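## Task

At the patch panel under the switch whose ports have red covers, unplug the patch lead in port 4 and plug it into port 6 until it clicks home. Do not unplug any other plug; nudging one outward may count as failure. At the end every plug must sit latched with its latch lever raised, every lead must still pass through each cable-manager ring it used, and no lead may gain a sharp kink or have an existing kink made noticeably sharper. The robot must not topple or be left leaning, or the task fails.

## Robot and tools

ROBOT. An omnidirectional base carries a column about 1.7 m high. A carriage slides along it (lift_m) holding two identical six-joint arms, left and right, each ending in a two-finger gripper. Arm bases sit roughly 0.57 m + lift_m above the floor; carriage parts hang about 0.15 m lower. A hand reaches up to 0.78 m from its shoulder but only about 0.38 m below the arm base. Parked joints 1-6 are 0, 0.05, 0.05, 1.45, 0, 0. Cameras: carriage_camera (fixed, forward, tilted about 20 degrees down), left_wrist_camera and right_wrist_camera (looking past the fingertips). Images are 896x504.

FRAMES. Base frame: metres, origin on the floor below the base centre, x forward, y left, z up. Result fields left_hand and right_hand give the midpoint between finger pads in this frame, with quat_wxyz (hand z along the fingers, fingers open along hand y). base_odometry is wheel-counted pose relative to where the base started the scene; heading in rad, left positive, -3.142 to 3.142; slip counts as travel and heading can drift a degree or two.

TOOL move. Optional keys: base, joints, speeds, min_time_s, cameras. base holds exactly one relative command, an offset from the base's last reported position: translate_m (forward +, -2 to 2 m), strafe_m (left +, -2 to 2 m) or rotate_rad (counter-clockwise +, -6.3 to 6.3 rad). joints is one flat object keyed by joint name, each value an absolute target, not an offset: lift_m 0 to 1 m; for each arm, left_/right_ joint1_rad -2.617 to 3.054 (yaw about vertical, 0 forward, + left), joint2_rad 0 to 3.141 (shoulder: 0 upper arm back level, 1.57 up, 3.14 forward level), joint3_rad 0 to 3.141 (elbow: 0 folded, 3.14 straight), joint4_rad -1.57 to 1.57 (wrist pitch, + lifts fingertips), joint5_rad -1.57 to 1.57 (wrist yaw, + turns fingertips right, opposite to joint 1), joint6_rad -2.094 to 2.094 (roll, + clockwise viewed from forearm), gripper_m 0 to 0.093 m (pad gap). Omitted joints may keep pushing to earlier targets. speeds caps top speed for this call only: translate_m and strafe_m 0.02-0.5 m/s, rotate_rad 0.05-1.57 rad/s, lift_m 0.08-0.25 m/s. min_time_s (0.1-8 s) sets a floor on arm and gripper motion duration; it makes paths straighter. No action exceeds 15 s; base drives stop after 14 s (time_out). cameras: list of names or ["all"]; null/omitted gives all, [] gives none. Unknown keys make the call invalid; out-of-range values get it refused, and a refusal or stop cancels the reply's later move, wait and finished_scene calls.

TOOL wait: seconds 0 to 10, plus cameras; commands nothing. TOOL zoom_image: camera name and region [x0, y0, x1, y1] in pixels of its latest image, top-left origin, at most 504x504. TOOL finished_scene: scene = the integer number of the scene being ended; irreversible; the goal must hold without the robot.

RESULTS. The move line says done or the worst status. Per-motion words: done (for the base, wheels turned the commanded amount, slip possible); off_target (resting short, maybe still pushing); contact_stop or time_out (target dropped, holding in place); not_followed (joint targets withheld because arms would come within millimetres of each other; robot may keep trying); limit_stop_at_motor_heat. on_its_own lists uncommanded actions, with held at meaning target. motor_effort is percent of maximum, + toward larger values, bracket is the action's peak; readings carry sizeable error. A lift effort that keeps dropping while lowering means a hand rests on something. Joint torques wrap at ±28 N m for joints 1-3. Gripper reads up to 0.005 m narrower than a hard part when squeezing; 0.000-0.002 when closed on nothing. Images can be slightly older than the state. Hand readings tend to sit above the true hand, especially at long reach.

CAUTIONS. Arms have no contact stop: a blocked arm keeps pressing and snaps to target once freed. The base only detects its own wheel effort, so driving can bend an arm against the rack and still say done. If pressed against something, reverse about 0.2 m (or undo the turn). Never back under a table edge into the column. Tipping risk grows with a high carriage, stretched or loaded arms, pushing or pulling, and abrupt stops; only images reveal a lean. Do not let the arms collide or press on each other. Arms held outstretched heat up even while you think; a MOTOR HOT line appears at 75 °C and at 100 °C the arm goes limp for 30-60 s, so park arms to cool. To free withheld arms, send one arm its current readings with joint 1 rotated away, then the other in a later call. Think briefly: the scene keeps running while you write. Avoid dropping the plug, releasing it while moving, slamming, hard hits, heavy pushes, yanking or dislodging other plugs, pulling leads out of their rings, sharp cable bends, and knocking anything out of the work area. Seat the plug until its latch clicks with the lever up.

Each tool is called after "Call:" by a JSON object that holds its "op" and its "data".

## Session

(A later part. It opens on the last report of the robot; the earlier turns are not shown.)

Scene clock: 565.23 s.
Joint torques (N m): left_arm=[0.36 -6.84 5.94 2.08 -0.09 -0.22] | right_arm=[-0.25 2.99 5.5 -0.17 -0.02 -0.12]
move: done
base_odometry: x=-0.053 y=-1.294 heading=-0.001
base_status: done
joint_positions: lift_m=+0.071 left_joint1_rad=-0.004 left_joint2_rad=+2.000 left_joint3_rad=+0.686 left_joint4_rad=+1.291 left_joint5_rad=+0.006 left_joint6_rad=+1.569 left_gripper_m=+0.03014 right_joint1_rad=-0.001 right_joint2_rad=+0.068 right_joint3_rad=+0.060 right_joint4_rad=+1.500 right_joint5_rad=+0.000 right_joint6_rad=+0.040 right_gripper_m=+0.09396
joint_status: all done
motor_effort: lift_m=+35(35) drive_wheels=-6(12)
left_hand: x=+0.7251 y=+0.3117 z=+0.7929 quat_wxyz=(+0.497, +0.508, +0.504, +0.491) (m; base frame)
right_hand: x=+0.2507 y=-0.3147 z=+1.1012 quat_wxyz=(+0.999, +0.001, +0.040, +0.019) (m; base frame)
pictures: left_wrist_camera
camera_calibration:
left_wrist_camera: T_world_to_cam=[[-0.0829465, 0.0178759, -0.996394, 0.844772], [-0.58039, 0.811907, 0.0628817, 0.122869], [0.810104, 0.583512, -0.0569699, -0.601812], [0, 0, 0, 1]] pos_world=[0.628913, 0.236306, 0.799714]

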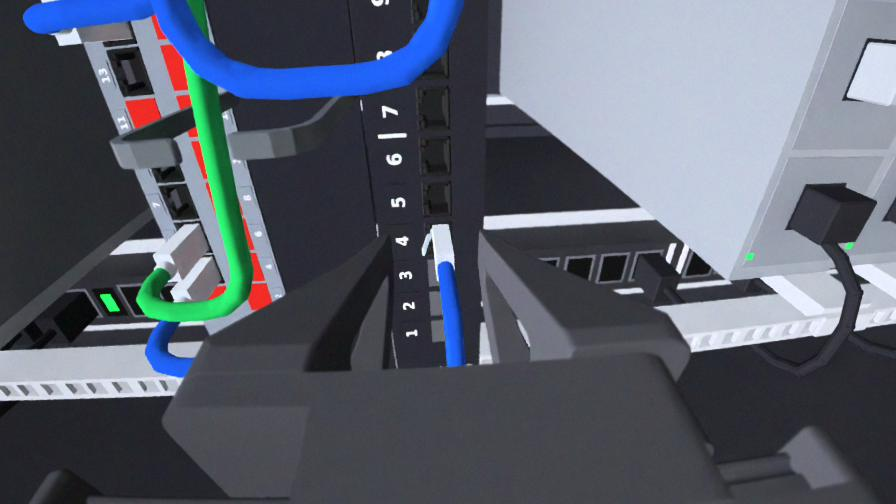

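Call:
{"op": "move", "data": {"base": {"translate_m": 0.007}, "speeds": {"translate_m": 0.04}, "joints": {"lift_m": 0.070}, "cameras": ["left_wrist_camera", "carriage_camera"]}}

Call:
{"op": "zoom_image", "data": {"camera": "left_wrist_camera", "region": [320, 130, 560, 330]}}

Call:
{"op": "zoom_image", "data": {"camera": "carriage_camera", "region": [280, 220, 420, 330]}}

Scene clock: 589.83 s.
Joint torques (N m): left_arm=[0.4 -6.84 5.97 2.06 -0.08 -0.21] | right_arm=[0.01 3.02 5.41 -0.18 0 -0.11]
move: done
base_odometry: x=-0.046 y=-1.295 heading=-0.002
base_status: done
joint_positions: lift_m=+0.070 left_joint1_rad=-0.004 left_joint2_rad=+2.000 left_joint3_rad=+0.686 left_joint4_rad=+1.291 left_joint5_rad=+0.005 left_joint6_rad=+1.569 left_gripper_m=+0.03014 right_joint1_rad=-0.001 right_joint2_rad=+0.068 right_joint3_rad=+0.060 right_joint4_rad=+1.502 right_joint5_rad=+0.000 right_joint6_rad=+0.040 right_gripper_m=+0.09396
joint_status: all done
motor_effort: lift_m=+34(36) drive_wheels=-7(14)
left_hand: x=+0.7251 y=+0.3119 z=+0.7920 quat_wxyz=(+0.497, +0.507, +0.504, +0.492) (m; base frame)
right_hand: x=+0.2503 y=-0.3147 z=+1.1003 quat_wxyz=(+0.999, +0.001, +0.039, +0.019) (m; base frame)
pictures: carriage_camera, left_wrist_camera
camera_calibration:
carriage_camera: T_world_to_cam=[[-0.0315153, -0.999315, -0.0193989, 0.0236745], [-0.335878, 0.0288684, -0.941463, 1.07439], [0.941378, -0.0231548, -0.336558, 0.219338], [0, 0, 0, 1]] pos_world=[0.15513, -0.00227894, 1.08578]
left_wrist_camera: T_world_to_cam=[[-0.08258, 0.0178287, -0.996425, 0.843669], [-0.581033, 0.811464, 0.0626731, 0.12359], [0.80968, 0.584131, -0.0566516, -0.60208], [0, 0, 0, 1]] pos_world=[0.628971, 0.236363, 0.798799]

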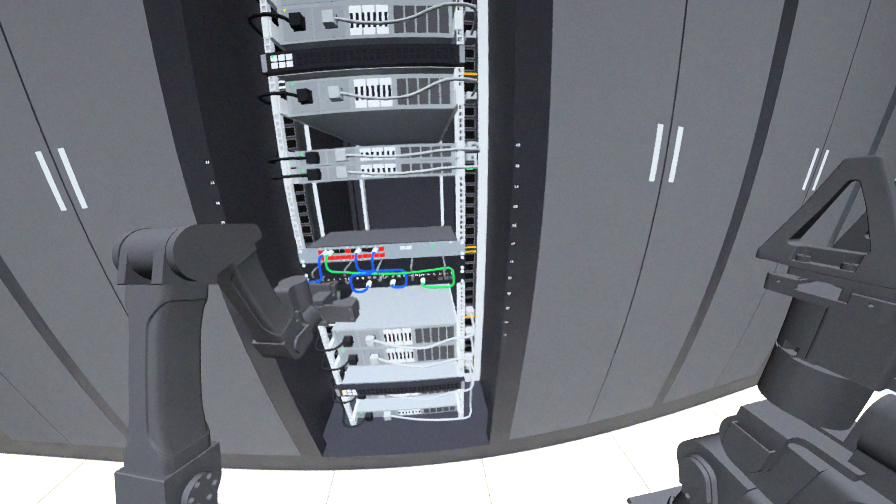

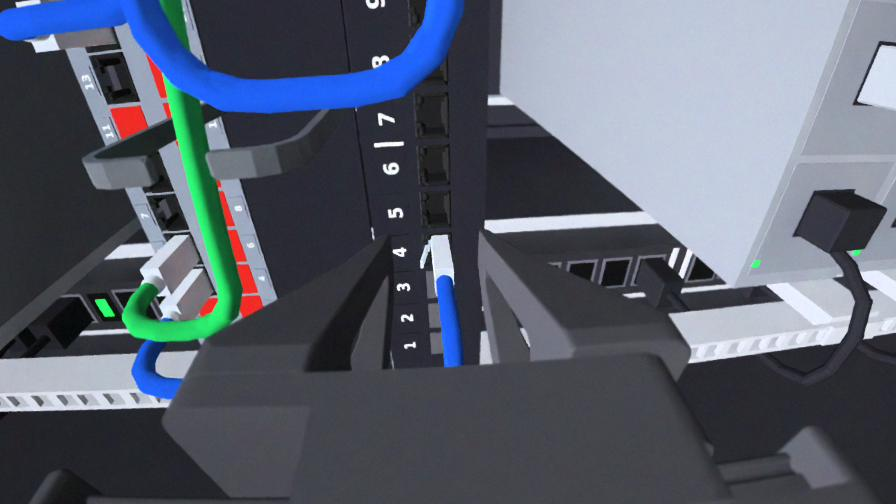

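Scaled by 2.100 from the camera's 896x504 image, which has a finer 1280x720 frame.

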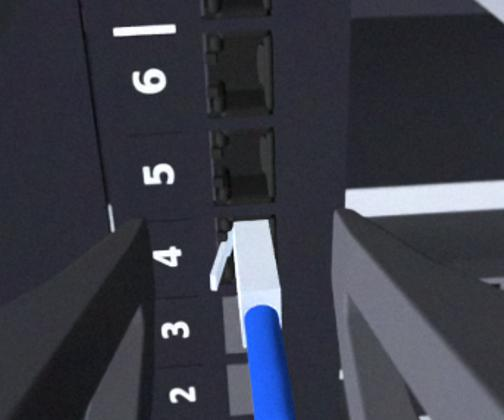

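Scaled by 3.600 from the camera's 896x504 image, which has a finer 1280x720 frame.

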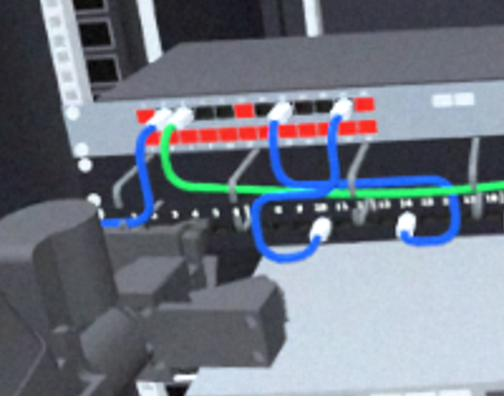

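Call:
{"op": "move", "data": {"joints": {"lift_m": 0.069, "left_gripper_m": 0.014}, "min_time_s": 1.0, "cameras": ["left_wrist_camera"]}}

Call:
{"op": "zoom_image", "data": {"camera": "left_wrist_camera", "region": [340, 180, 520, 330]}}

Scene clock: 600.77 s.
Joint torques (N m): left_arm=[0.4 -6.82 6 2.07 -0.08 -0.22] | right_arm=[-0.12 2.8 5.46 -0.19 -0.02 -0.13]
move: done
base_odometry: x=-0.046 y=-1.295 heading=-0.002
base_status: not commanded
joint_positions: lift_m=+0.069 left_joint1_rad=-0.004 left_joint2_rad=+2.000 left_joint3_rad=+0.686 left_joint4_rad=+1.290 left_joint5_rad=+0.005 left_joint6_rad=+1.569 left_gripper_m=+0.01413 right_joint1_rad=-0.001 right_joint2_rad=+0.068 right_joint3_rad=+0.060 right_joint4_rad=+1.502 right_joint5_rad=+0.000 right_joint6_rad=+0.040 right_gripper_m=+0.09396
joint_status: all done
motor_effort: lift_m=+34(36) drive_wheels=-6(7)
left_hand: x=+0.7251 y=+0.3119 z=+0.7908 quat_wxyz=(+0.497, +0.508, +0.504, +0.491) (m; base frame)
right_hand: x=+0.2503 y=-0.3147 z=+1.0993 quat_wxyz=(+0.999, +0.001, +0.039, +0.019) (m; base frame)
pictures: left_wrist_camera
camera_calibration:
left_wrist_camera: T_world_to_cam=[[-0.0833402, 0.0178316, -0.996362, 0.842982], [-0.580985, 0.811463, 0.0631187, 0.123275], [0.809636, 0.584131, -0.0572676, -0.601625], [0, 0, 0, 1]] pos_world=[0.628972, 0.236363, 0.797681]

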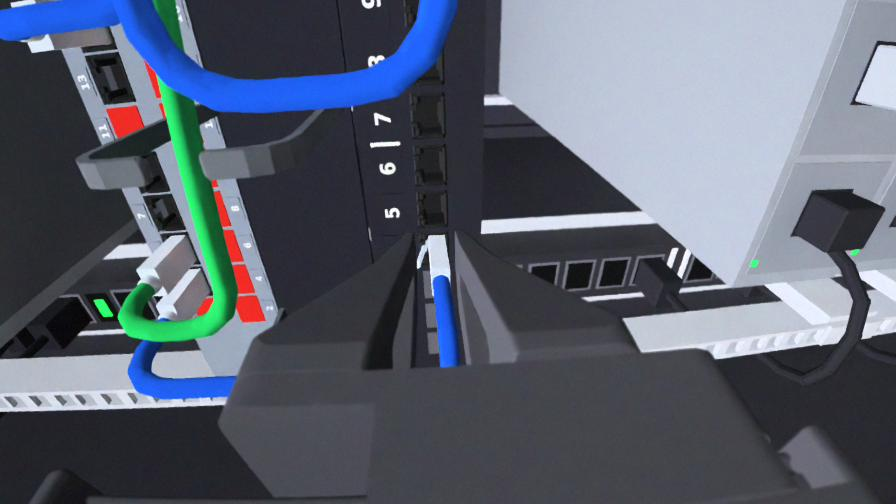

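Scaled by 2.800 from the camera's 896x504 image, which has a finer 1280x720 frame.

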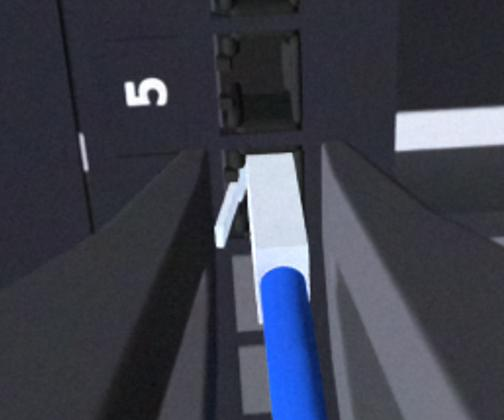

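Call:
{"op": "move", "data": {"joints": {"left_gripper_m": 0.008}, "min_time_s": 1.0, "cameras": ["left_wrist_camera"]}}

Call:
{"op": "zoom_image", "data": {"camera": "left_wrist_camera", "region": [340, 180, 520, 330]}}

Scene clock: 609.00 s.
Joint torques (N m): left_arm=[0.39 -6.8 6.01 2.1 -0.08 -0.21] | right_arm=[-0.34 2.92 5.44 -0.24 0.02 -0.14]
move: done
base_odometry: x=-0.046 y=-1.295 heading=-0.002
base_status: not commanded
joint_positions: lift_m=+0.069 left_joint1_rad=-0.004 left_joint2_rad=+2.000 left_joint3_rad=+0.686 left_joint4_rad=+1.286 left_joint5_rad=+0.005 left_joint6_rad=+1.569 left_gripper_m=+0.00815 right_joint1_rad=-0.001 right_joint2_rad=+0.068 right_joint3_rad=+0.060 right_joint4_rad=+1.502 right_joint5_rad=+0.000 right_joint6_rad=+0.040 right_gripper_m=+0.09396
joint_status: all done
motor_effort: lift_m=+34(34) drive_wheels=-6(8)
left_hand: x=+0.7251 y=+0.3119 z=+0.7899 quat_wxyz=(+0.496, +0.509, +0.505, +0.490) (m; base frame)
right_hand: x=+0.2503 y=-0.3147 z=+1.0993 quat_wxyz=(+0.999, +0.001, +0.039, +0.019) (m; base frame)
pictures: left_wrist_camera
camera_calibration:
left_wrist_camera: T_world_to_cam=[[-0.0871404, 0.0178456, -0.996036, 0.84454], [-0.58074, 0.811462, 0.065346, 0.121383], [0.809412, 0.584132, -0.0603475, -0.599064], [0, 0, 0, 1]] pos_world=[0.628976, 0.236363, 0.797108]

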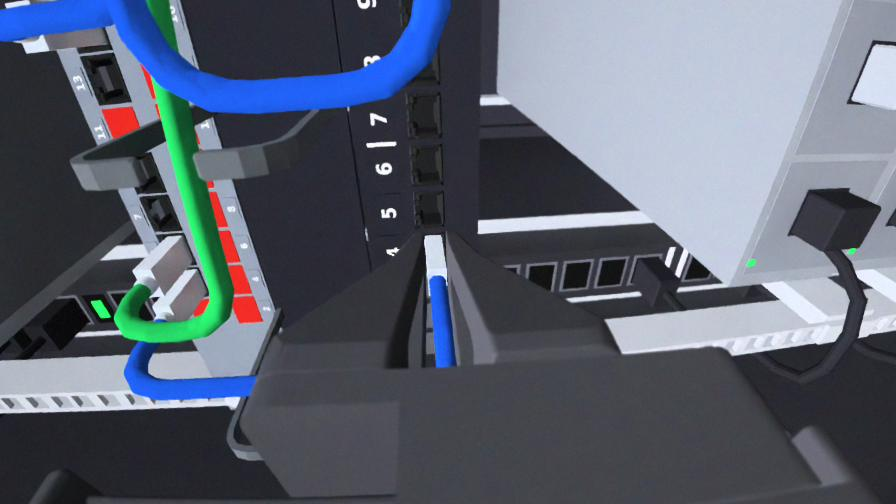

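Scaled by 2.800 from the camera's 896x504 image, which has a finer 1280x720 frame.

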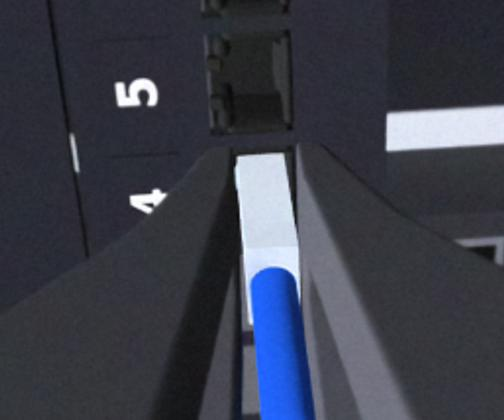

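Call:
{"op": "move", "data": {"joints": {"left_gripper_m": 0.004}, "min_time_s": 0.8, "cameras": ["left_wrist_camera"]}}

Call:
{"op": "zoom_image", "data": {"camera": "left_wrist_camera", "region": [340, 180, 520, 330]}}

Scene clock: 619.13 s.
Joint torques (N m): left_arm=[0.4 -6.86 5.97 2.14 -0.08 -0.22] | right_arm=[-0.12 2.92 5.44 -0.21 -0.07 -0.1]
move: done
base_odometry: x=-0.046 y=-1.295 heading=-0.002
base_status: not commanded
joint_positions: lift_m=+0.069 left_joint1_rad=-0.004 left_joint2_rad=+2.000 left_joint3_rad=+0.686 left_joint4_rad=+1.284 left_joint5_rad=+0.005 left_joint6_rad=+1.569 left_gripper_m=+0.00425 right_joint1_rad=-0.001 right_joint2_rad=+0.068 right_joint3_rad=+0.060 right_joint4_rad=+1.502 right_joint5_rad=+0.000 right_joint6_rad=+0.040 right_gripper_m=+0.09396
joint_status: all done
motor_effort: lift_m=+34(34) drive_wheels=-7(8)
left_hand: x=+0.7250 y=+0.3119 z=+0.7892 quat_wxyz=(+0.495, +0.509, +0.506, +0.490) (m; base frame)
right_hand: x=+0.2503 y=-0.3147 z=+1.0993 quat_wxyz=(+0.999, +0.001, +0.039, +0.019) (m; base frame)
pictures: left_wrist_camera
camera_calibration:
left_wrist_camera: T_world_to_cam=[[-0.0897998, 0.0178555, -0.9958, 0.845623], [-0.580563, 0.811462, 0.0669045, 0.120057], [0.809248, 0.584133, -0.0625029, -0.597269], [0, 0, 0, 1]] pos_world=[0.628976, 0.236363, 0.796708]

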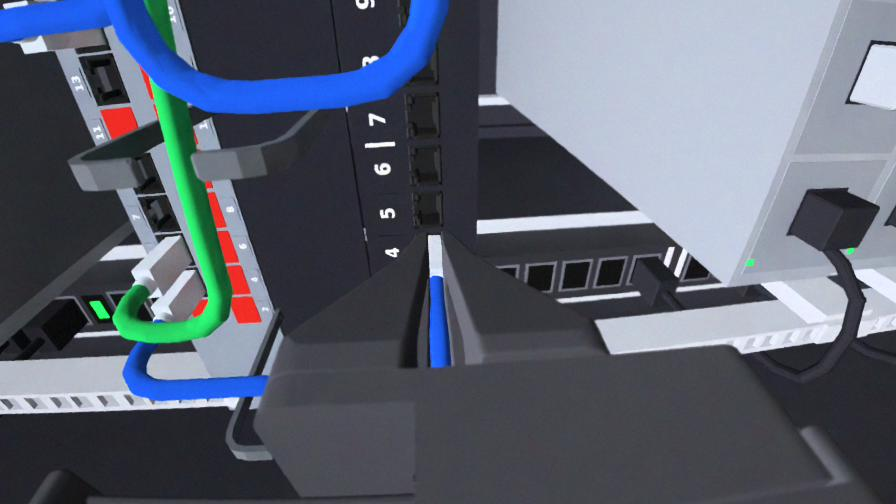

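Scaled by 2.800 from the camera's 896x504 image, which has a finer 1280x720 frame.

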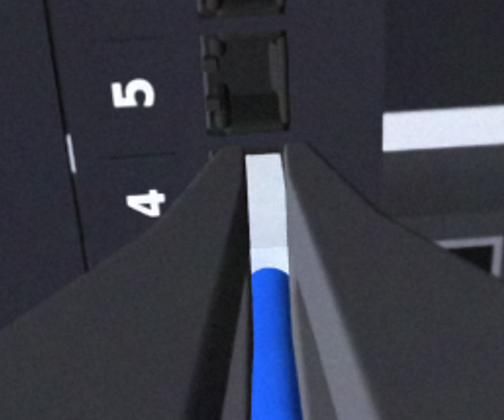

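Call:
{"op": "move", "data": {"joints": {"left_gripper_m": 0.016}, "min_time_s": 0.8, "cameras": ["left_wrist_camera", "carriage_camera"]}}

Call:
{"op": "zoom_image", "data": {"camera": "carriage_camera", "region": [295, 255, 375, 315]}}

Call:
{"op": "zoom_image", "data": {"camera": "left_wrist_camera", "region": [340, 180, 520, 330]}}

Scene clock: 676.47 s.
Joint torques (N m): left_arm=[0.32 -6.82 5.98 2.14 -0.08 -0.22] | right_arm=[-0.23 2.95 5.65 -0.19 0.02 -0.11]
move: done
base_odometry: x=-0.046 y=-1.295 heading=-0.002
base_status: not commanded
joint_positions: lift_m=+0.069 left_joint1_rad=-0.004 left_joint2_rad=+2.000 left_joint3_rad=+0.686 left_joint4_rad=+1.284 left_joint5_rad=+0.005 left_joint6_rad=+1.569 left_gripper_m=+0.01589 right_joint1_rad=-0.001 right_joint2_rad=+0.068 right_joint3_rad=+0.060 right_joint4_rad=+1.502 right_joint5_rad=+0.000 right_joint6_rad=+0.040 right_gripper_m=+0.09396
joint_status: all done
motor_effort: lift_m=+34(34) drive_wheels=-6(7)
left_hand: x=+0.7250 y=+0.3119 z=+0.7892 quat_wxyz=(+0.495, +0.509, +0.506, +0.490) (m; base frame)
right_hand: x=+0.2503 y=-0.3147 z=+1.0993 quat_wxyz=(+0.999, +0.001, +0.039, +0.019) (m; base frame)
pictures: carriage_camera, left_wrist_camera
camera_calibration:
carriage_camera: T_world_to_cam=[[-0.0315153, -0.999315, -0.0193989, 0.023655], [-0.335878, 0.0288684, -0.941463, 1.07345], [0.941378, -0.0231548, -0.336558, 0.219001], [0, 0, 0, 1]] pos_world=[0.15513, -0.00227894, 1.08477]
left_wrist_camera: T_world_to_cam=[[-0.0897998, 0.0178555, -0.9958, 0.845623], [-0.580563, 0.811462, 0.0669045, 0.120057], [0.809248, 0.584133, -0.0625029, -0.597269], [0, 0, 0, 1]] pos_world=[0.628976, 0.236363, 0.796708]

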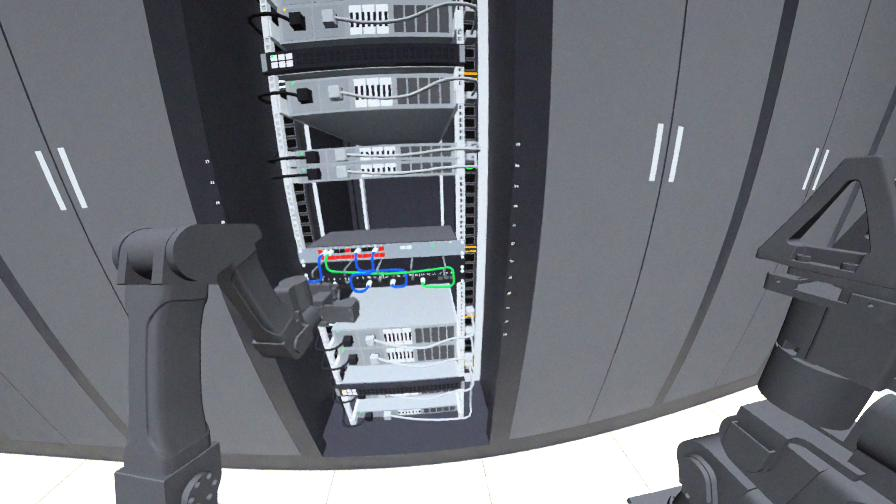

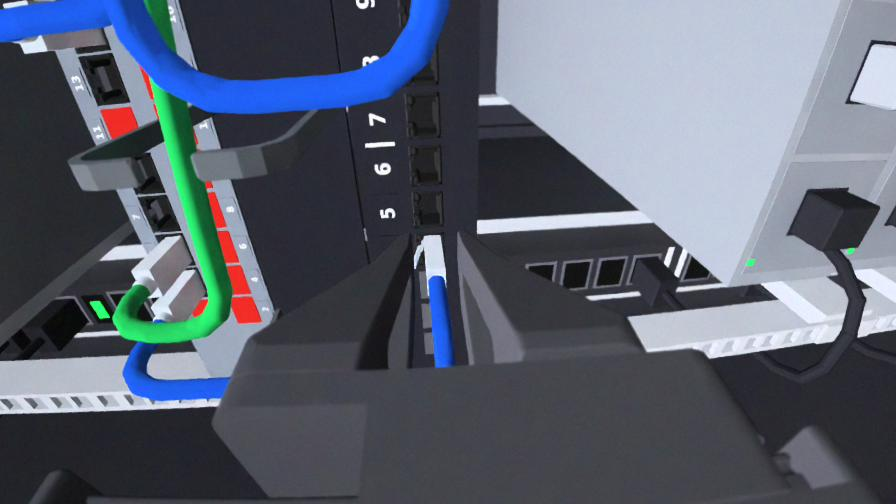

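Scaled by 6.300 from the camera's 896x504 image, which has a finer 1280x720 frame.

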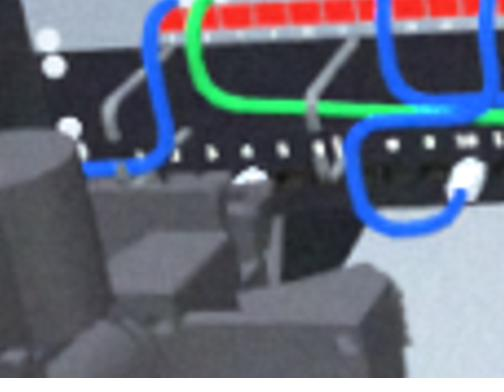

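Scaled by 2.800 from the camera's 896x504 image, which has a finer 1280x720 frame.

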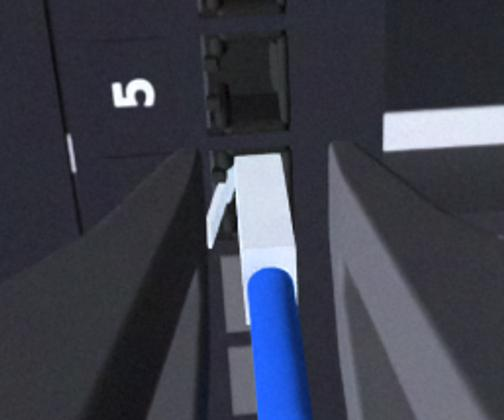

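Call:
{"op": "zoom_image", "data": {"camera": "left_wrist_camera", "region": [180, 80, 520, 280]}}

Scaled by 1.482 from the camera's 896x504 image, which has a finer 1280x720 frame.

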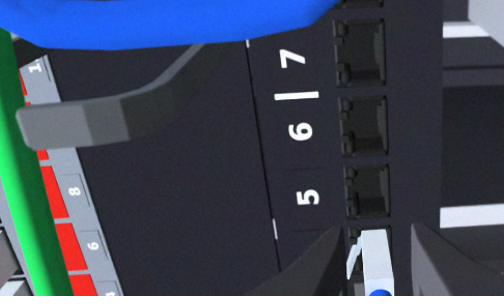

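Call:
{"op": "move", "data": {"base": {"strafe_m": 0.010}, "speeds": {"strafe_m": 0.05}, "cameras": []}}

Call:
{"op": "move", "data": {"base": {"translate_m": 0.012}, "speeds": {"translate_m": 0.04}, "cameras": ["left_wrist_camera"]}}

Call:
{"op": "zoom_image", "data": {"camera": "left_wrist_camera", "region": [340, 180, 520, 330]}}

Scene clock: 769.67 s.
Joint torques (N m): left_arm=[0.42 -6.82 6.04 2.12 -0.11 -0.22] | right_arm=[-0.05 2.97 5.44 -0.22 0.05 -0.18]
move: done
base_odometry: x=-0.046 y=-1.285 heading=-0.003
base_status: done
joint_positions: lift_m=+0.069 left_joint1_rad=-0.003 left_joint2_rad=+2.000 left_joint3_rad=+0.686 left_joint4_rad=+1.286 left_joint5_rad=+0.005 left_joint6_rad=+1.569 left_gripper_m=+0.01589 right_joint1_rad=-0.001 right_joint2_rad=+0.068 right_joint3_rad=+0.060 right_joint4_rad=+1.502 right_joint5_rad=+0.001 right_joint6_rad=+0.040 right_gripper_m=+0.09396
joint_status: not commanded
motor_effort: lift_m=+34(34) drive_wheels=+8(11)
left_hand: x=+0.7251 y=+0.3120 z=+0.7899 quat_wxyz=(+0.496, +0.508, +0.505, +0.491) (m; base frame)
right_hand: x=+0.2504 y=-0.3147 z=+1.0992 quat_wxyz=(+0.999, +0.001, +0.039, +0.019) (m; base frame)
pictures: none
No camera images: "cameras" was empty.

Scene clock: 770.40 s.
Joint torques (N m): left_arm=[0.38 -6.75 6.67 2.05 -0.08 -0.22] | right_arm=[-0.27 2.82 5.53 -0.25 -0.03 -0.11]
move: done
base_odometry: x=-0.034 y=-1.285 heading=-0.002
base_status: done
joint_positions: lift_m=+0.069 left_joint1_rad=-0.003 left_joint2_rad=+2.000 left_joint3_rad=+0.678 left_joint4_rad=+1.293 left_joint5_rad=+0.005 left_joint6_rad=+1.569 left_gripper_m=+0.01589 right_joint1_rad=-0.001 right_joint2_rad=+0.068 right_joint3_rad=+0.060 right_joint4_rad=+1.503 right_joint5_rad=+0.000 right_joint6_rad=+0.040 right_gripper_m=+0.09396
joint_status: not commanded
motor_effort: lift_m=+34(34) drive_wheels=+10(13)
left_hand: x=+0.7233 y=+0.3121 z=+0.7886 quat_wxyz=(+0.495, +0.509, +0.505, +0.490) (m; base frame)
right_hand: x=+0.2501 y=-0.3147 z=+1.0993 quat_wxyz=(+0.999, +0.001, +0.038, +0.019) (m; base frame)
pictures: left_wrist_camera
camera_calibration:
left_wrist_camera: T_world_to_cam=[[-0.0882938, 0.0177933, -0.995936, 0.843918], [-0.581283, 0.811018, 0.0660228, 0.120213], [0.808897, 0.58475, -0.0612649, -0.596942], [0, 0, 0, 1]] pos_world=[0.627255, 0.236551, 0.795979]

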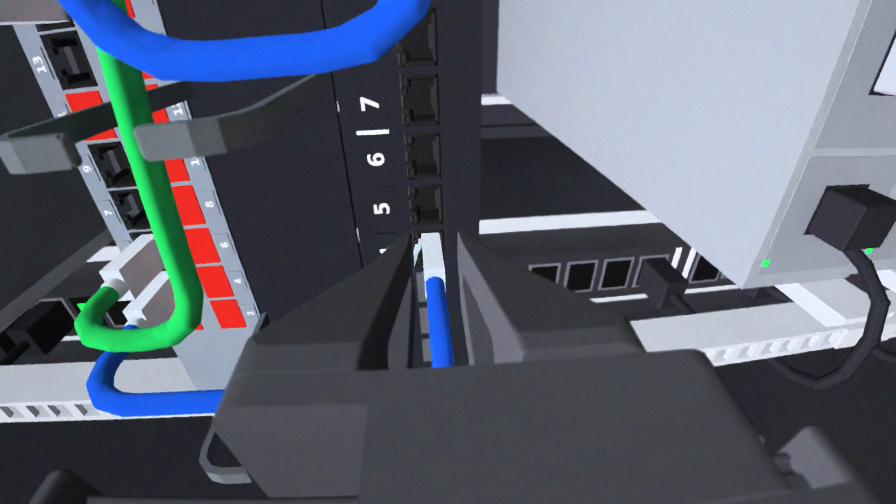

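Scaled by 2.800 from the camera's 896x504 image, which has a finer 1280x720 frame.

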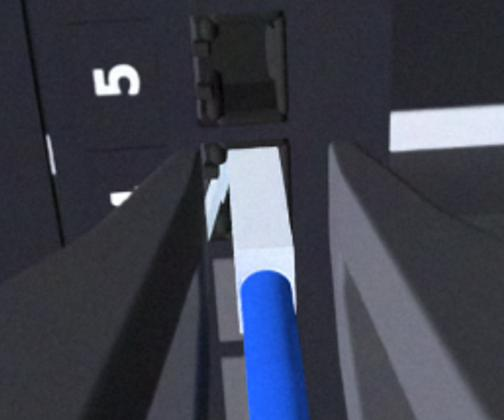

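Call:
{"op": "zoom_image", "data": {"camera": "left_wrist_camera", "region": [150, 280, 430, 500]}}

Call:
{"op": "move", "data": {"cameras": ["carriage_camera"]}}

Call:
{"op": "zoom_image", "data": {"camera": "carriage_camera", "region": [285, 250, 375, 320]}}

Scaled by 1.800 from the camera's 896x504 image, which has a finer 1280x720 frame.

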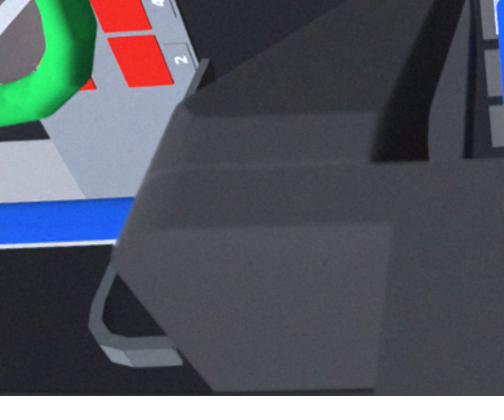

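Scene clock: 790.63 s.
Joint torques (N m): left_arm=[0.31 -6.78 6.65 2.05 -0.07 -0.22] | right_arm=[-0.01 3.03 5.46 -0.22 0.01 -0.12]
base_odometry: x=-0.034 y=-1.285 heading=-0.002
base_status: done
joint_positions: lift_m=+0.069 left_joint1_rad=-0.003 left_joint2_rad=+2.000 left_joint3_rad=+0.678 left_joint4_rad=+1.293 left_joint5_rad=+0.005 left_joint6_rad=+1.569 left_gripper_m=+0.01589 right_joint1_rad=-0.001 right_joint2_rad=+0.068 right_joint3_rad=+0.060 right_joint4_rad=+1.503 right_joint5_rad=+0.000 right_joint6_rad=+0.040 right_gripper_m=+0.09396
joint_status: not commanded
motor_effort: lift_m=+34(34) drive_wheels=+9(13)
left_hand: x=+0.7233 y=+0.3121 z=+0.7886 quat_wxyz=(+0.495, +0.509, +0.505, +0.490) (m; base frame)
right_hand: x=+0.2501 y=-0.3147 z=+1.0993 quat_wxyz=(+0.999, +0.001, +0.038, +0.019) (m; base frame)
pictures: carriage_camera
camera_calibration:
carriage_camera: T_world_to_cam=[[-0.0315153, -0.999315, -0.0193989, 0.023655], [-0.335878, 0.0288684, -0.941463, 1.07345], [0.941378, -0.0231548, -0.336558, 0.219001], [0, 0, 0, 1]] pos_world=[0.15513, -0.00227894, 1.08477]

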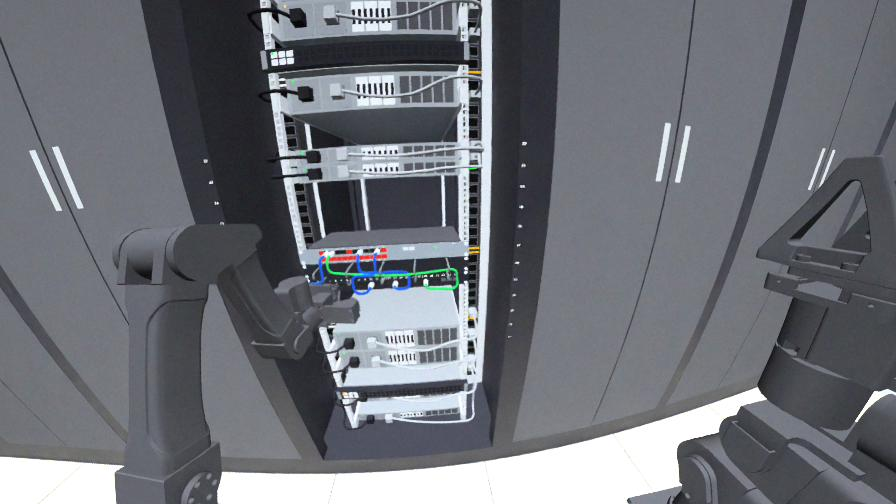

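Scaled by 5.600 from the camera's 896x504 image, which has a finer 1280x720 frame.

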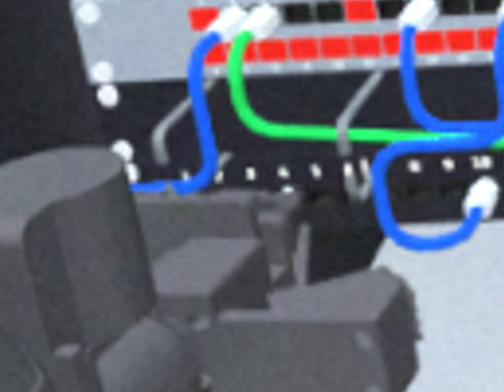

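Call:
{"op": "move", "data": {"base": {"translate_m": -0.012}, "speeds": {"translate_m": 0.06}, "joints": {"left_gripper_m": 0.014}, "cameras": []}}

Call:
{"op": "move", "data": {"base": {"strafe_m": -0.004}, "speeds": {"strafe_m": 0.03}, "cameras": []}}

Call:
{"op": "move", "data": {"base": {"translate_m": 0.014}, "speeds": {"translate_m": 0.04}, "cameras": ["left_wrist_camera"]}}

Call:
{"op": "zoom_image", "data": {"camera": "left_wrist_camera", "region": [340, 180, 520, 330]}}

Scene clock: 952.57 s.
Joint torques (N m): left_arm=[0.34 -6.79 6.64 2.02 -0.08 -0.21] | right_arm=[-0.05 2.86 5.53 -0.24 -0.02 -0.14]
move: done
base_odometry: x=-0.046 y=-1.285 heading=-0.003
base_status: done
joint_positions: lift_m=+0.069 left_joint1_rad=-0.003 left_joint2_rad=+2.000 left_joint3_rad=+0.678 left_joint4_rad=+1.296 left_joint5_rad=+0.006 left_joint6_rad=+1.569 left_gripper_m=+0.01414 right_joint1_rad=-0.001 right_joint2_rad=+0.068 right_joint3_rad=+0.060 right_joint4_rad=+1.501 right_joint5_rad=+0.000 right_joint6_rad=+0.040 right_gripper_m=+0.09396
joint_status: all done
motor_effort: lift_m=+34(34) drive_wheels=+8(10)
left_hand: x=+0.7233 y=+0.3122 z=+0.7893 quat_wxyz=(+0.496, +0.508, +0.505, +0.491) (m; base frame)
right_hand: x=+0.2506 y=-0.3147 z=+1.0992 quat_wxyz=(+0.999, +0.001, +0.039, +0.019) (m; base frame)
pictures: none
No camera images: "cameras" was empty.

Scene clock: 953.23 s.
Joint torques (N m): left_arm=[0.24 -6.8 6.63 2.02 -0.05 -0.22] | right_arm=[-0.13 2.96 5.42 -0.2 0 -0.13]
move: done
base_odometry: x=-0.046 y=-1.289 heading=-0.002
base_status: done
joint_positions: lift_m=+0.069 left_joint1_rad=-0.002 left_joint2_rad=+2.000 left_joint3_rad=+0.680 left_joint4_rad=+1.295 left_joint5_rad=+0.004 left_joint6_rad=+1.569 left_gripper_m=+0.01414 right_joint1_rad=-0.001 right_joint2_rad=+0.068 right_joint3_rad=+0.060 right_joint4_rad=+1.501 right_joint5_rad=+0.000 right_joint6_rad=+0.040 right_gripper_m=+0.09396
joint_status: not commanded
motor_effort: lift_m=+34(34) drive_wheels=-6(8)
left_hand: x=+0.7235 y=+0.3129 z=+0.7894 quat_wxyz=(+0.496, +0.507, +0.505, +0.492) (m; base frame)
right_hand: x=+0.2506 y=-0.3147 z=+1.0992 quat_wxyz=(+0.999, +0.001, +0.039, +0.019) (m; base frame)
pictures: none
No camera images: "cameras" was empty.

Scene clock: 954.03 s.
Joint torques (N m): left_arm=[0.2 -6.75 6.95 1.97 -0.01 -0.21] | right_arm=[-0.27 2.76 5.48 -0.21 -0.02 -0.11]
move: done
base_odometry: x=-0.033 y=-1.288 heading=-0.001
base_status: done
joint_positions: lift_m=+0.069 left_joint1_rad=-0.002 left_joint2_rad=+2.000 left_joint3_rad=+0.675 left_joint4_rad=+1.303 left_joint5_rad=+0.001 left_joint6_rad=+1.569 left_gripper_m=+0.01413 right_joint1_rad=-0.001 right_joint2_rad=+0.068 right_joint3_rad=+0.060 right_joint4_rad=+1.502 right_joint5_rad=+0.000 right_joint6_rad=+0.040 right_gripper_m=+0.09396
joint_status: not commanded
motor_effort: lift_m=+34(34) drive_wheels=+11(14)
left_hand: x=+0.7226 y=+0.3135 z=+0.7898 quat_wxyz=(+0.496, +0.506, +0.505, +0.493) (m; base frame)
right_hand: x=+0.2504 y=-0.3147 z=+1.0992 quat_wxyz=(+0.999, +0.001, +0.039, +0.019) (m; base frame)
pictures: left_wrist_camera
camera_calibration:
left_wrist_camera: T_world_to_cam=[[-0.0819204, 0.0174409, -0.996486, 0.840954], [-0.585713, 0.808121, 0.0622951, 0.125679], [0.806368, 0.588759, -0.0559862, -0.600673], [0, 0, 0, 1]] pos_world=[0.626867, 0.237421, 0.79654]

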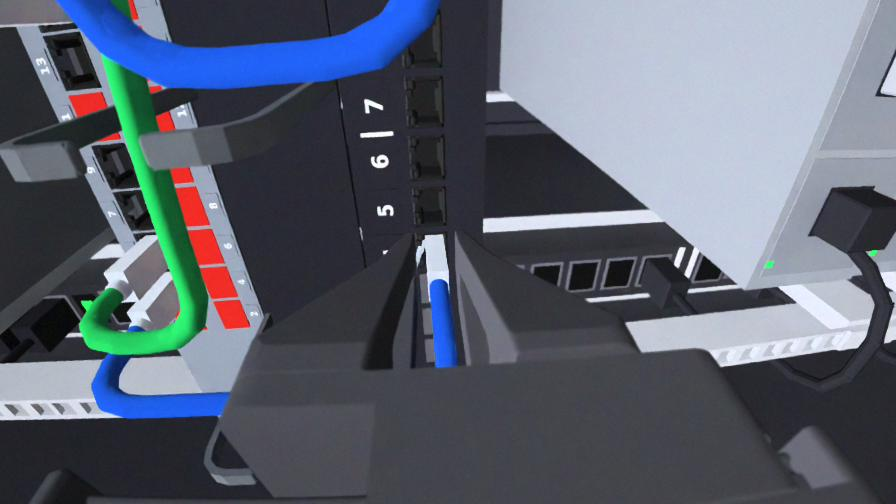

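Scaled by 2.800 from the camera's 896x504 image, which has a finer 1280x720 frame.

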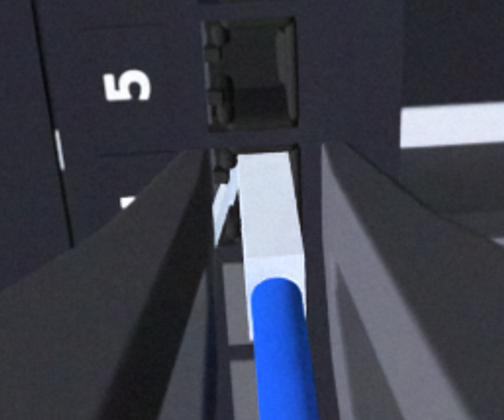

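Call:
{"op": "move", "data": {}}

Scene clock: 1025.10 s.
Joint torques (N m): left_arm=[0.23 -6.78 6.98 1.95 -0.03 -0.21] | right_arm=[-0.03 3.21 5.55 -0.21 -0.01 -0.14]
base_odometry: x=-0.033 y=-1.288 heading=-0.001
base_status: done
joint_positions: lift_m=+0.069 left_joint1_rad=-0.002 left_joint2_rad=+2.000 left_joint3_rad=+0.675 left_joint4_rad=+1.303 left_joint5_rad=+0.001 left_joint6_rad=+1.569 left_gripper_m=+0.01413 right_joint1_rad=-0.001 right_joint2_rad=+0.068 right_joint3_rad=+0.060 right_joint4_rad=+1.502 right_joint5_rad=+0.000 right_joint6_rad=+0.040 right_gripper_m=+0.09396
joint_status: not commanded
motor_effort: lift_m=+34(34) drive_wheels=+10(14)
left_hand: x=+0.7226 y=+0.3135 z=+0.7898 quat_wxyz=(+0.496, +0.506, +0.505, +0.493) (m; base frame)
right_hand: x=+0.2504 y=-0.3147 z=+1.0992 quat_wxyz=(+0.999, +0.001, +0.039, +0.019) (m; base frame)
pictures: carriage_camera, left_wrist_camera, right_wrist_camera
camera_calibration:
carriage_camera: T_world_to_cam=[[-0.0315153, -0.999315, -0.0193989, 0.023655], [-0.335878, 0.0288684, -0.941463, 1.07345], [0.941378, -0.0231548, -0.336558, 0.219001], [0, 0, 0, 1]] pos_world=[0.15513, -0.00227894, 1.08477]
left_wrist_camera: T_world_to_cam=[[-0.0819204, 0.0174409, -0.996486, 0.840954], [-0.585713, 0.808121, 0.0622951, 0.125679], [0.806368, 0.588759, -0.0559862, -0.600673], [0, 0, 0, 1]] pos_world=[0.626867, 0.237421, 0.79654]
right_wrist_camera: T_world_to_cam=[[0.0372424, -0.999047, -0.0227654, -0.301812], [0.784271, 0.043339, -0.618903, 0.506613], [0.6193, 0.00519517, 0.785138, -0.890175], [0, 0, 0, 1]] pos_world=[0.165203, -0.318855, 1.00558]

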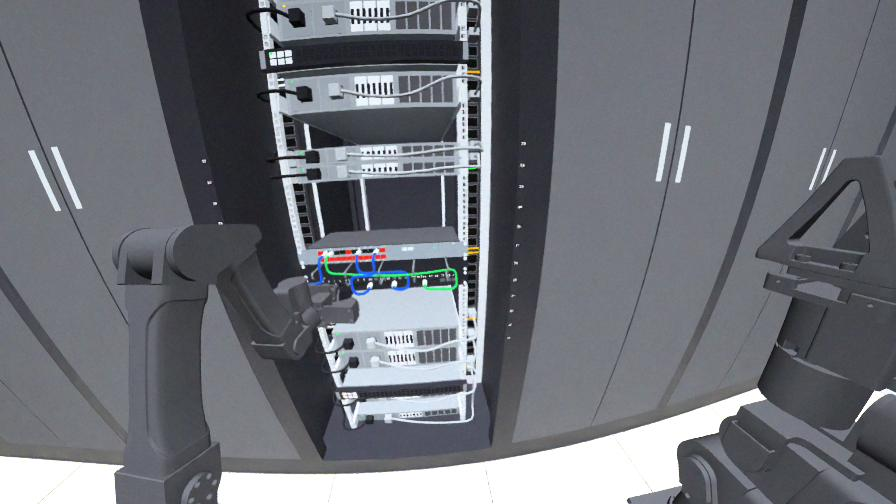

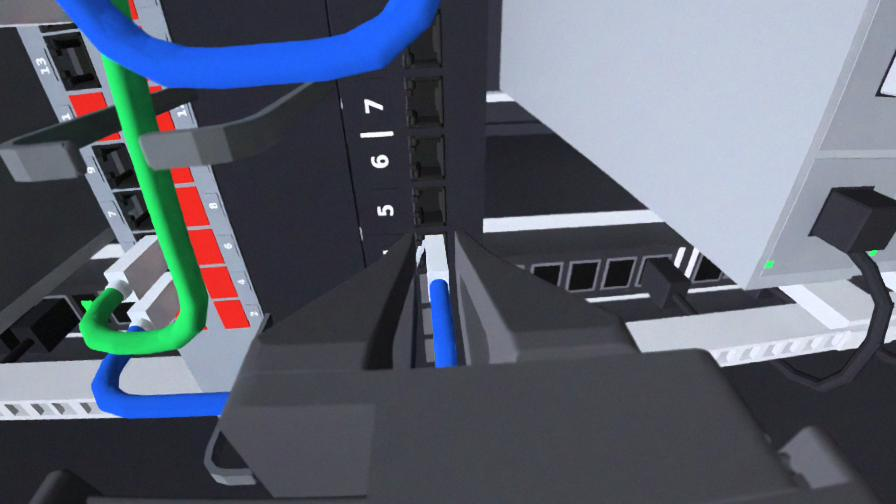

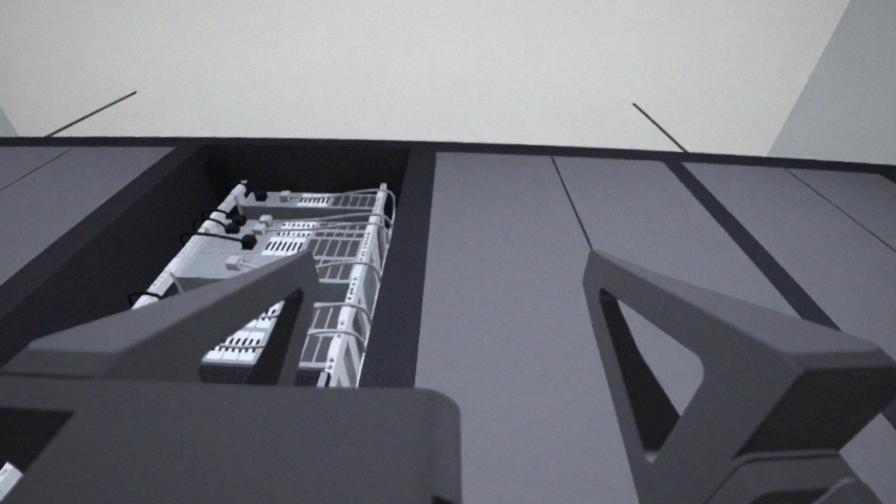

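Call:
{"op": "zoom_image", "data": {"camera": "left_wrist_camera", "region": [340, 180, 540, 380]}}

Call:
{"op": "zoom_image", "data": {"camera": "carriage_camera", "region": [270, 220, 470, 360]}}

Scaled by 2.520 from the camera's 896x504 image, which has a finer 1280x720 frame.

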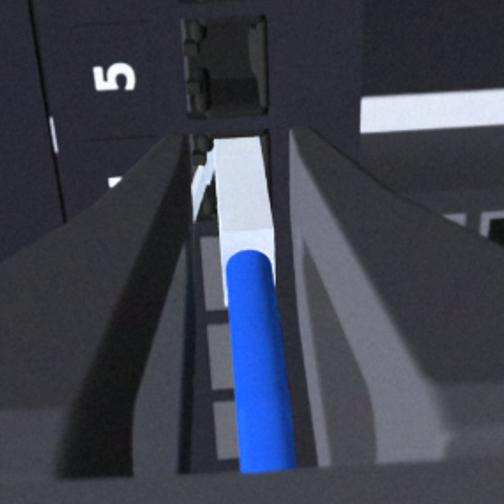

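Scaled by 2.520 from the camera's 896x504 image, which has a finer 1280x720 frame.

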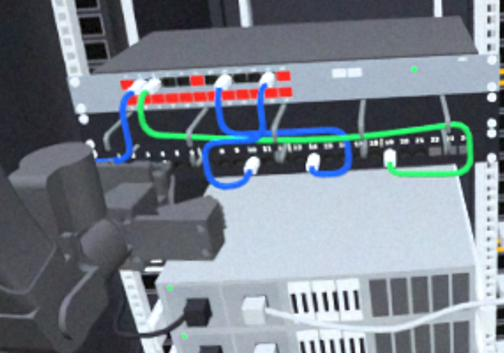

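Call:
{"op": "zoom_image", "data": {"camera": "left_wrist_camera", "region": [395, 215, 475, 305]}}

Scaled by 5.600 from the camera's 896x504 image, which has a finer 1280x720 frame.

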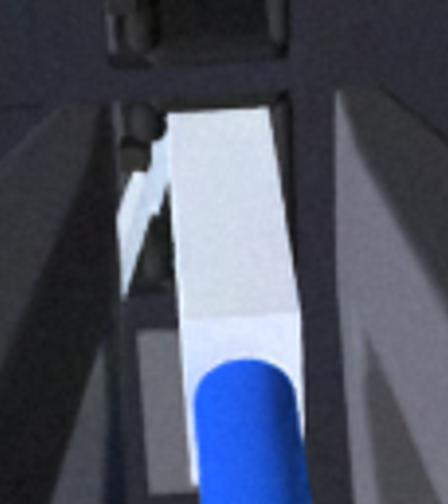

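Call:
{"op": "move", "data": {"base": {"translate_m": -0.015}, "speeds": {"translate_m": 0.03}, "cameras": []}}

Call:
{"op": "move", "data": {"joints": {"left_gripper_m": 0.02, "left_joint3_rad": 0.7}, "cameras": ["left_wrist_camera"]}}

Scene clock: 1175.00 s.
Joint torques (N m): left_arm=[0.28 -6.75 6.68 1.98 -0.03 -0.22] | right_arm=[-0.23 2.91 5.41 -0.24 0.01 -0.15]
move: done
base_odometry: x=-0.047 y=-1.289 heading=-0.002
base_status: done
joint_positions: lift_m=+0.069 left_joint1_rad=-0.002 left_joint2_rad=+2.000 left_joint3_rad=+0.678 left_joint4_rad=+1.298 left_joint5_rad=+0.001 left_joint6_rad=+1.569 left_gripper_m=+0.01413 right_joint1_rad=-0.001 right_joint2_rad=+0.068 right_joint3_rad=+0.060 right_joint4_rad=+1.500 right_joint5_rad=+0.000 right_joint6_rad=+0.040 right_gripper_m=+0.09396
joint_status: not commanded
motor_effort: lift_m=+34(34) drive_wheels=+7(10)
left_hand: x=+0.7233 y=+0.3135 z=+0.7898 quat_wxyz=(+0.495, +0.506, +0.506, +0.493) (m; base frame)
right_hand: x=+0.2507 y=-0.3146 z=+1.0992 quat_wxyz=(+0.999, +0.001, +0.040, +0.020) (m; base frame)
pictures: none
No camera images: "cameras" was empty.

Scene clock: 1175.40 s.
Joint torques (N m): left_arm=[0.2 -6.79 6.68 2 -0.03 -0.22] | right_arm=[0.03 2.96 5.46 -0.14 -0.04 -0.12]
move: done
base_odometry: x=-0.047 y=-1.289 heading=-0.002
base_status: not commanded
joint_positions: lift_m=+0.069 left_joint1_rad=-0.002 left_joint2_rad=+2.000 left_joint3_rad=+0.678 left_joint4_rad=+1.298 left_joint5_rad=+0.001 left_joint6_rad=+1.569 left_gripper_m=+0.01986 right_joint1_rad=-0.001 right_joint2_rad=+0.068 right_joint3_rad=+0.060 right_joint4_rad=+1.500 right_joint5_rad=+0.000 right_joint6_rad=+0.040 right_gripper_m=+0.09396
joint_status: all done
motor_effort: lift_m=+34(34) drive_wheels=+7(9)
left_hand: x=+0.7233 y=+0.3135 z=+0.7898 quat_wxyz=(+0.495, +0.506, +0.506, +0.493) (m; base frame)
right_hand: x=+0.2507 y=-0.3146 z=+1.0992 quat_wxyz=(+0.999, +0.001, +0.040, +0.020) (m; base frame)
pictures: left_wrist_camera
camera_calibration:
left_wrist_camera: T_world_to_cam=[[-0.0838209, 0.0174443, -0.996328, 0.842202], [-0.585593, 0.808121, 0.0634149, 0.125155], [0.806259, 0.588759, -0.0575222, -0.599993], [0, 0, 0, 1]] pos_world=[0.627634, 0.237419, 0.79666]

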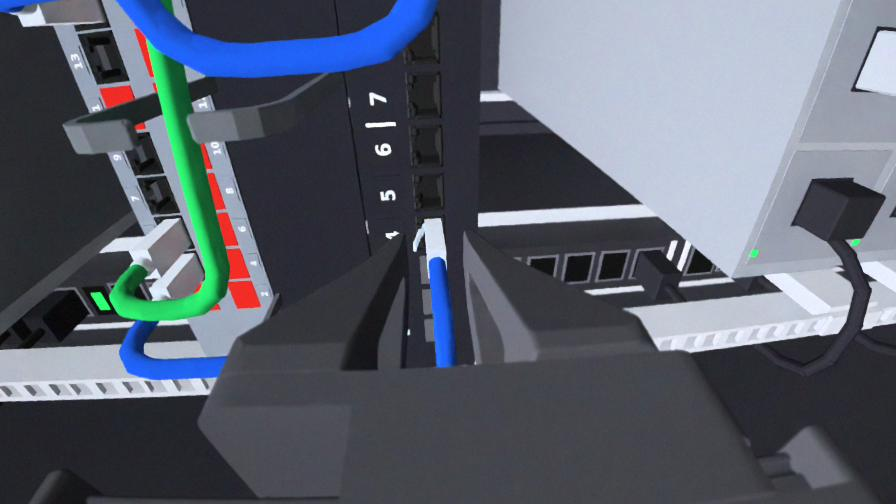

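Call:
{"op": "zoom_image", "data": {"camera": "left_wrist_camera", "region": [385, 205, 485, 305]}}

Scaled by 5.040 from the camera's 896x504 image, which has a finer 1280x720 frame.

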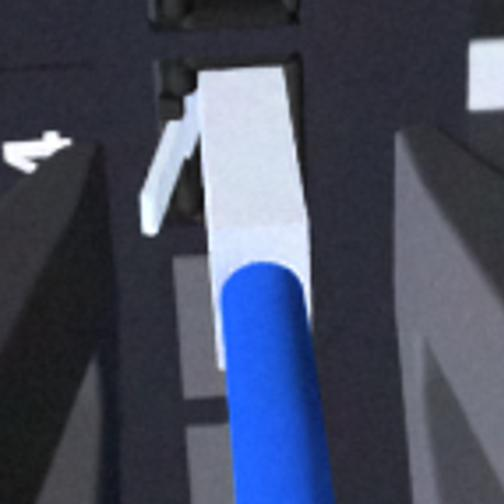

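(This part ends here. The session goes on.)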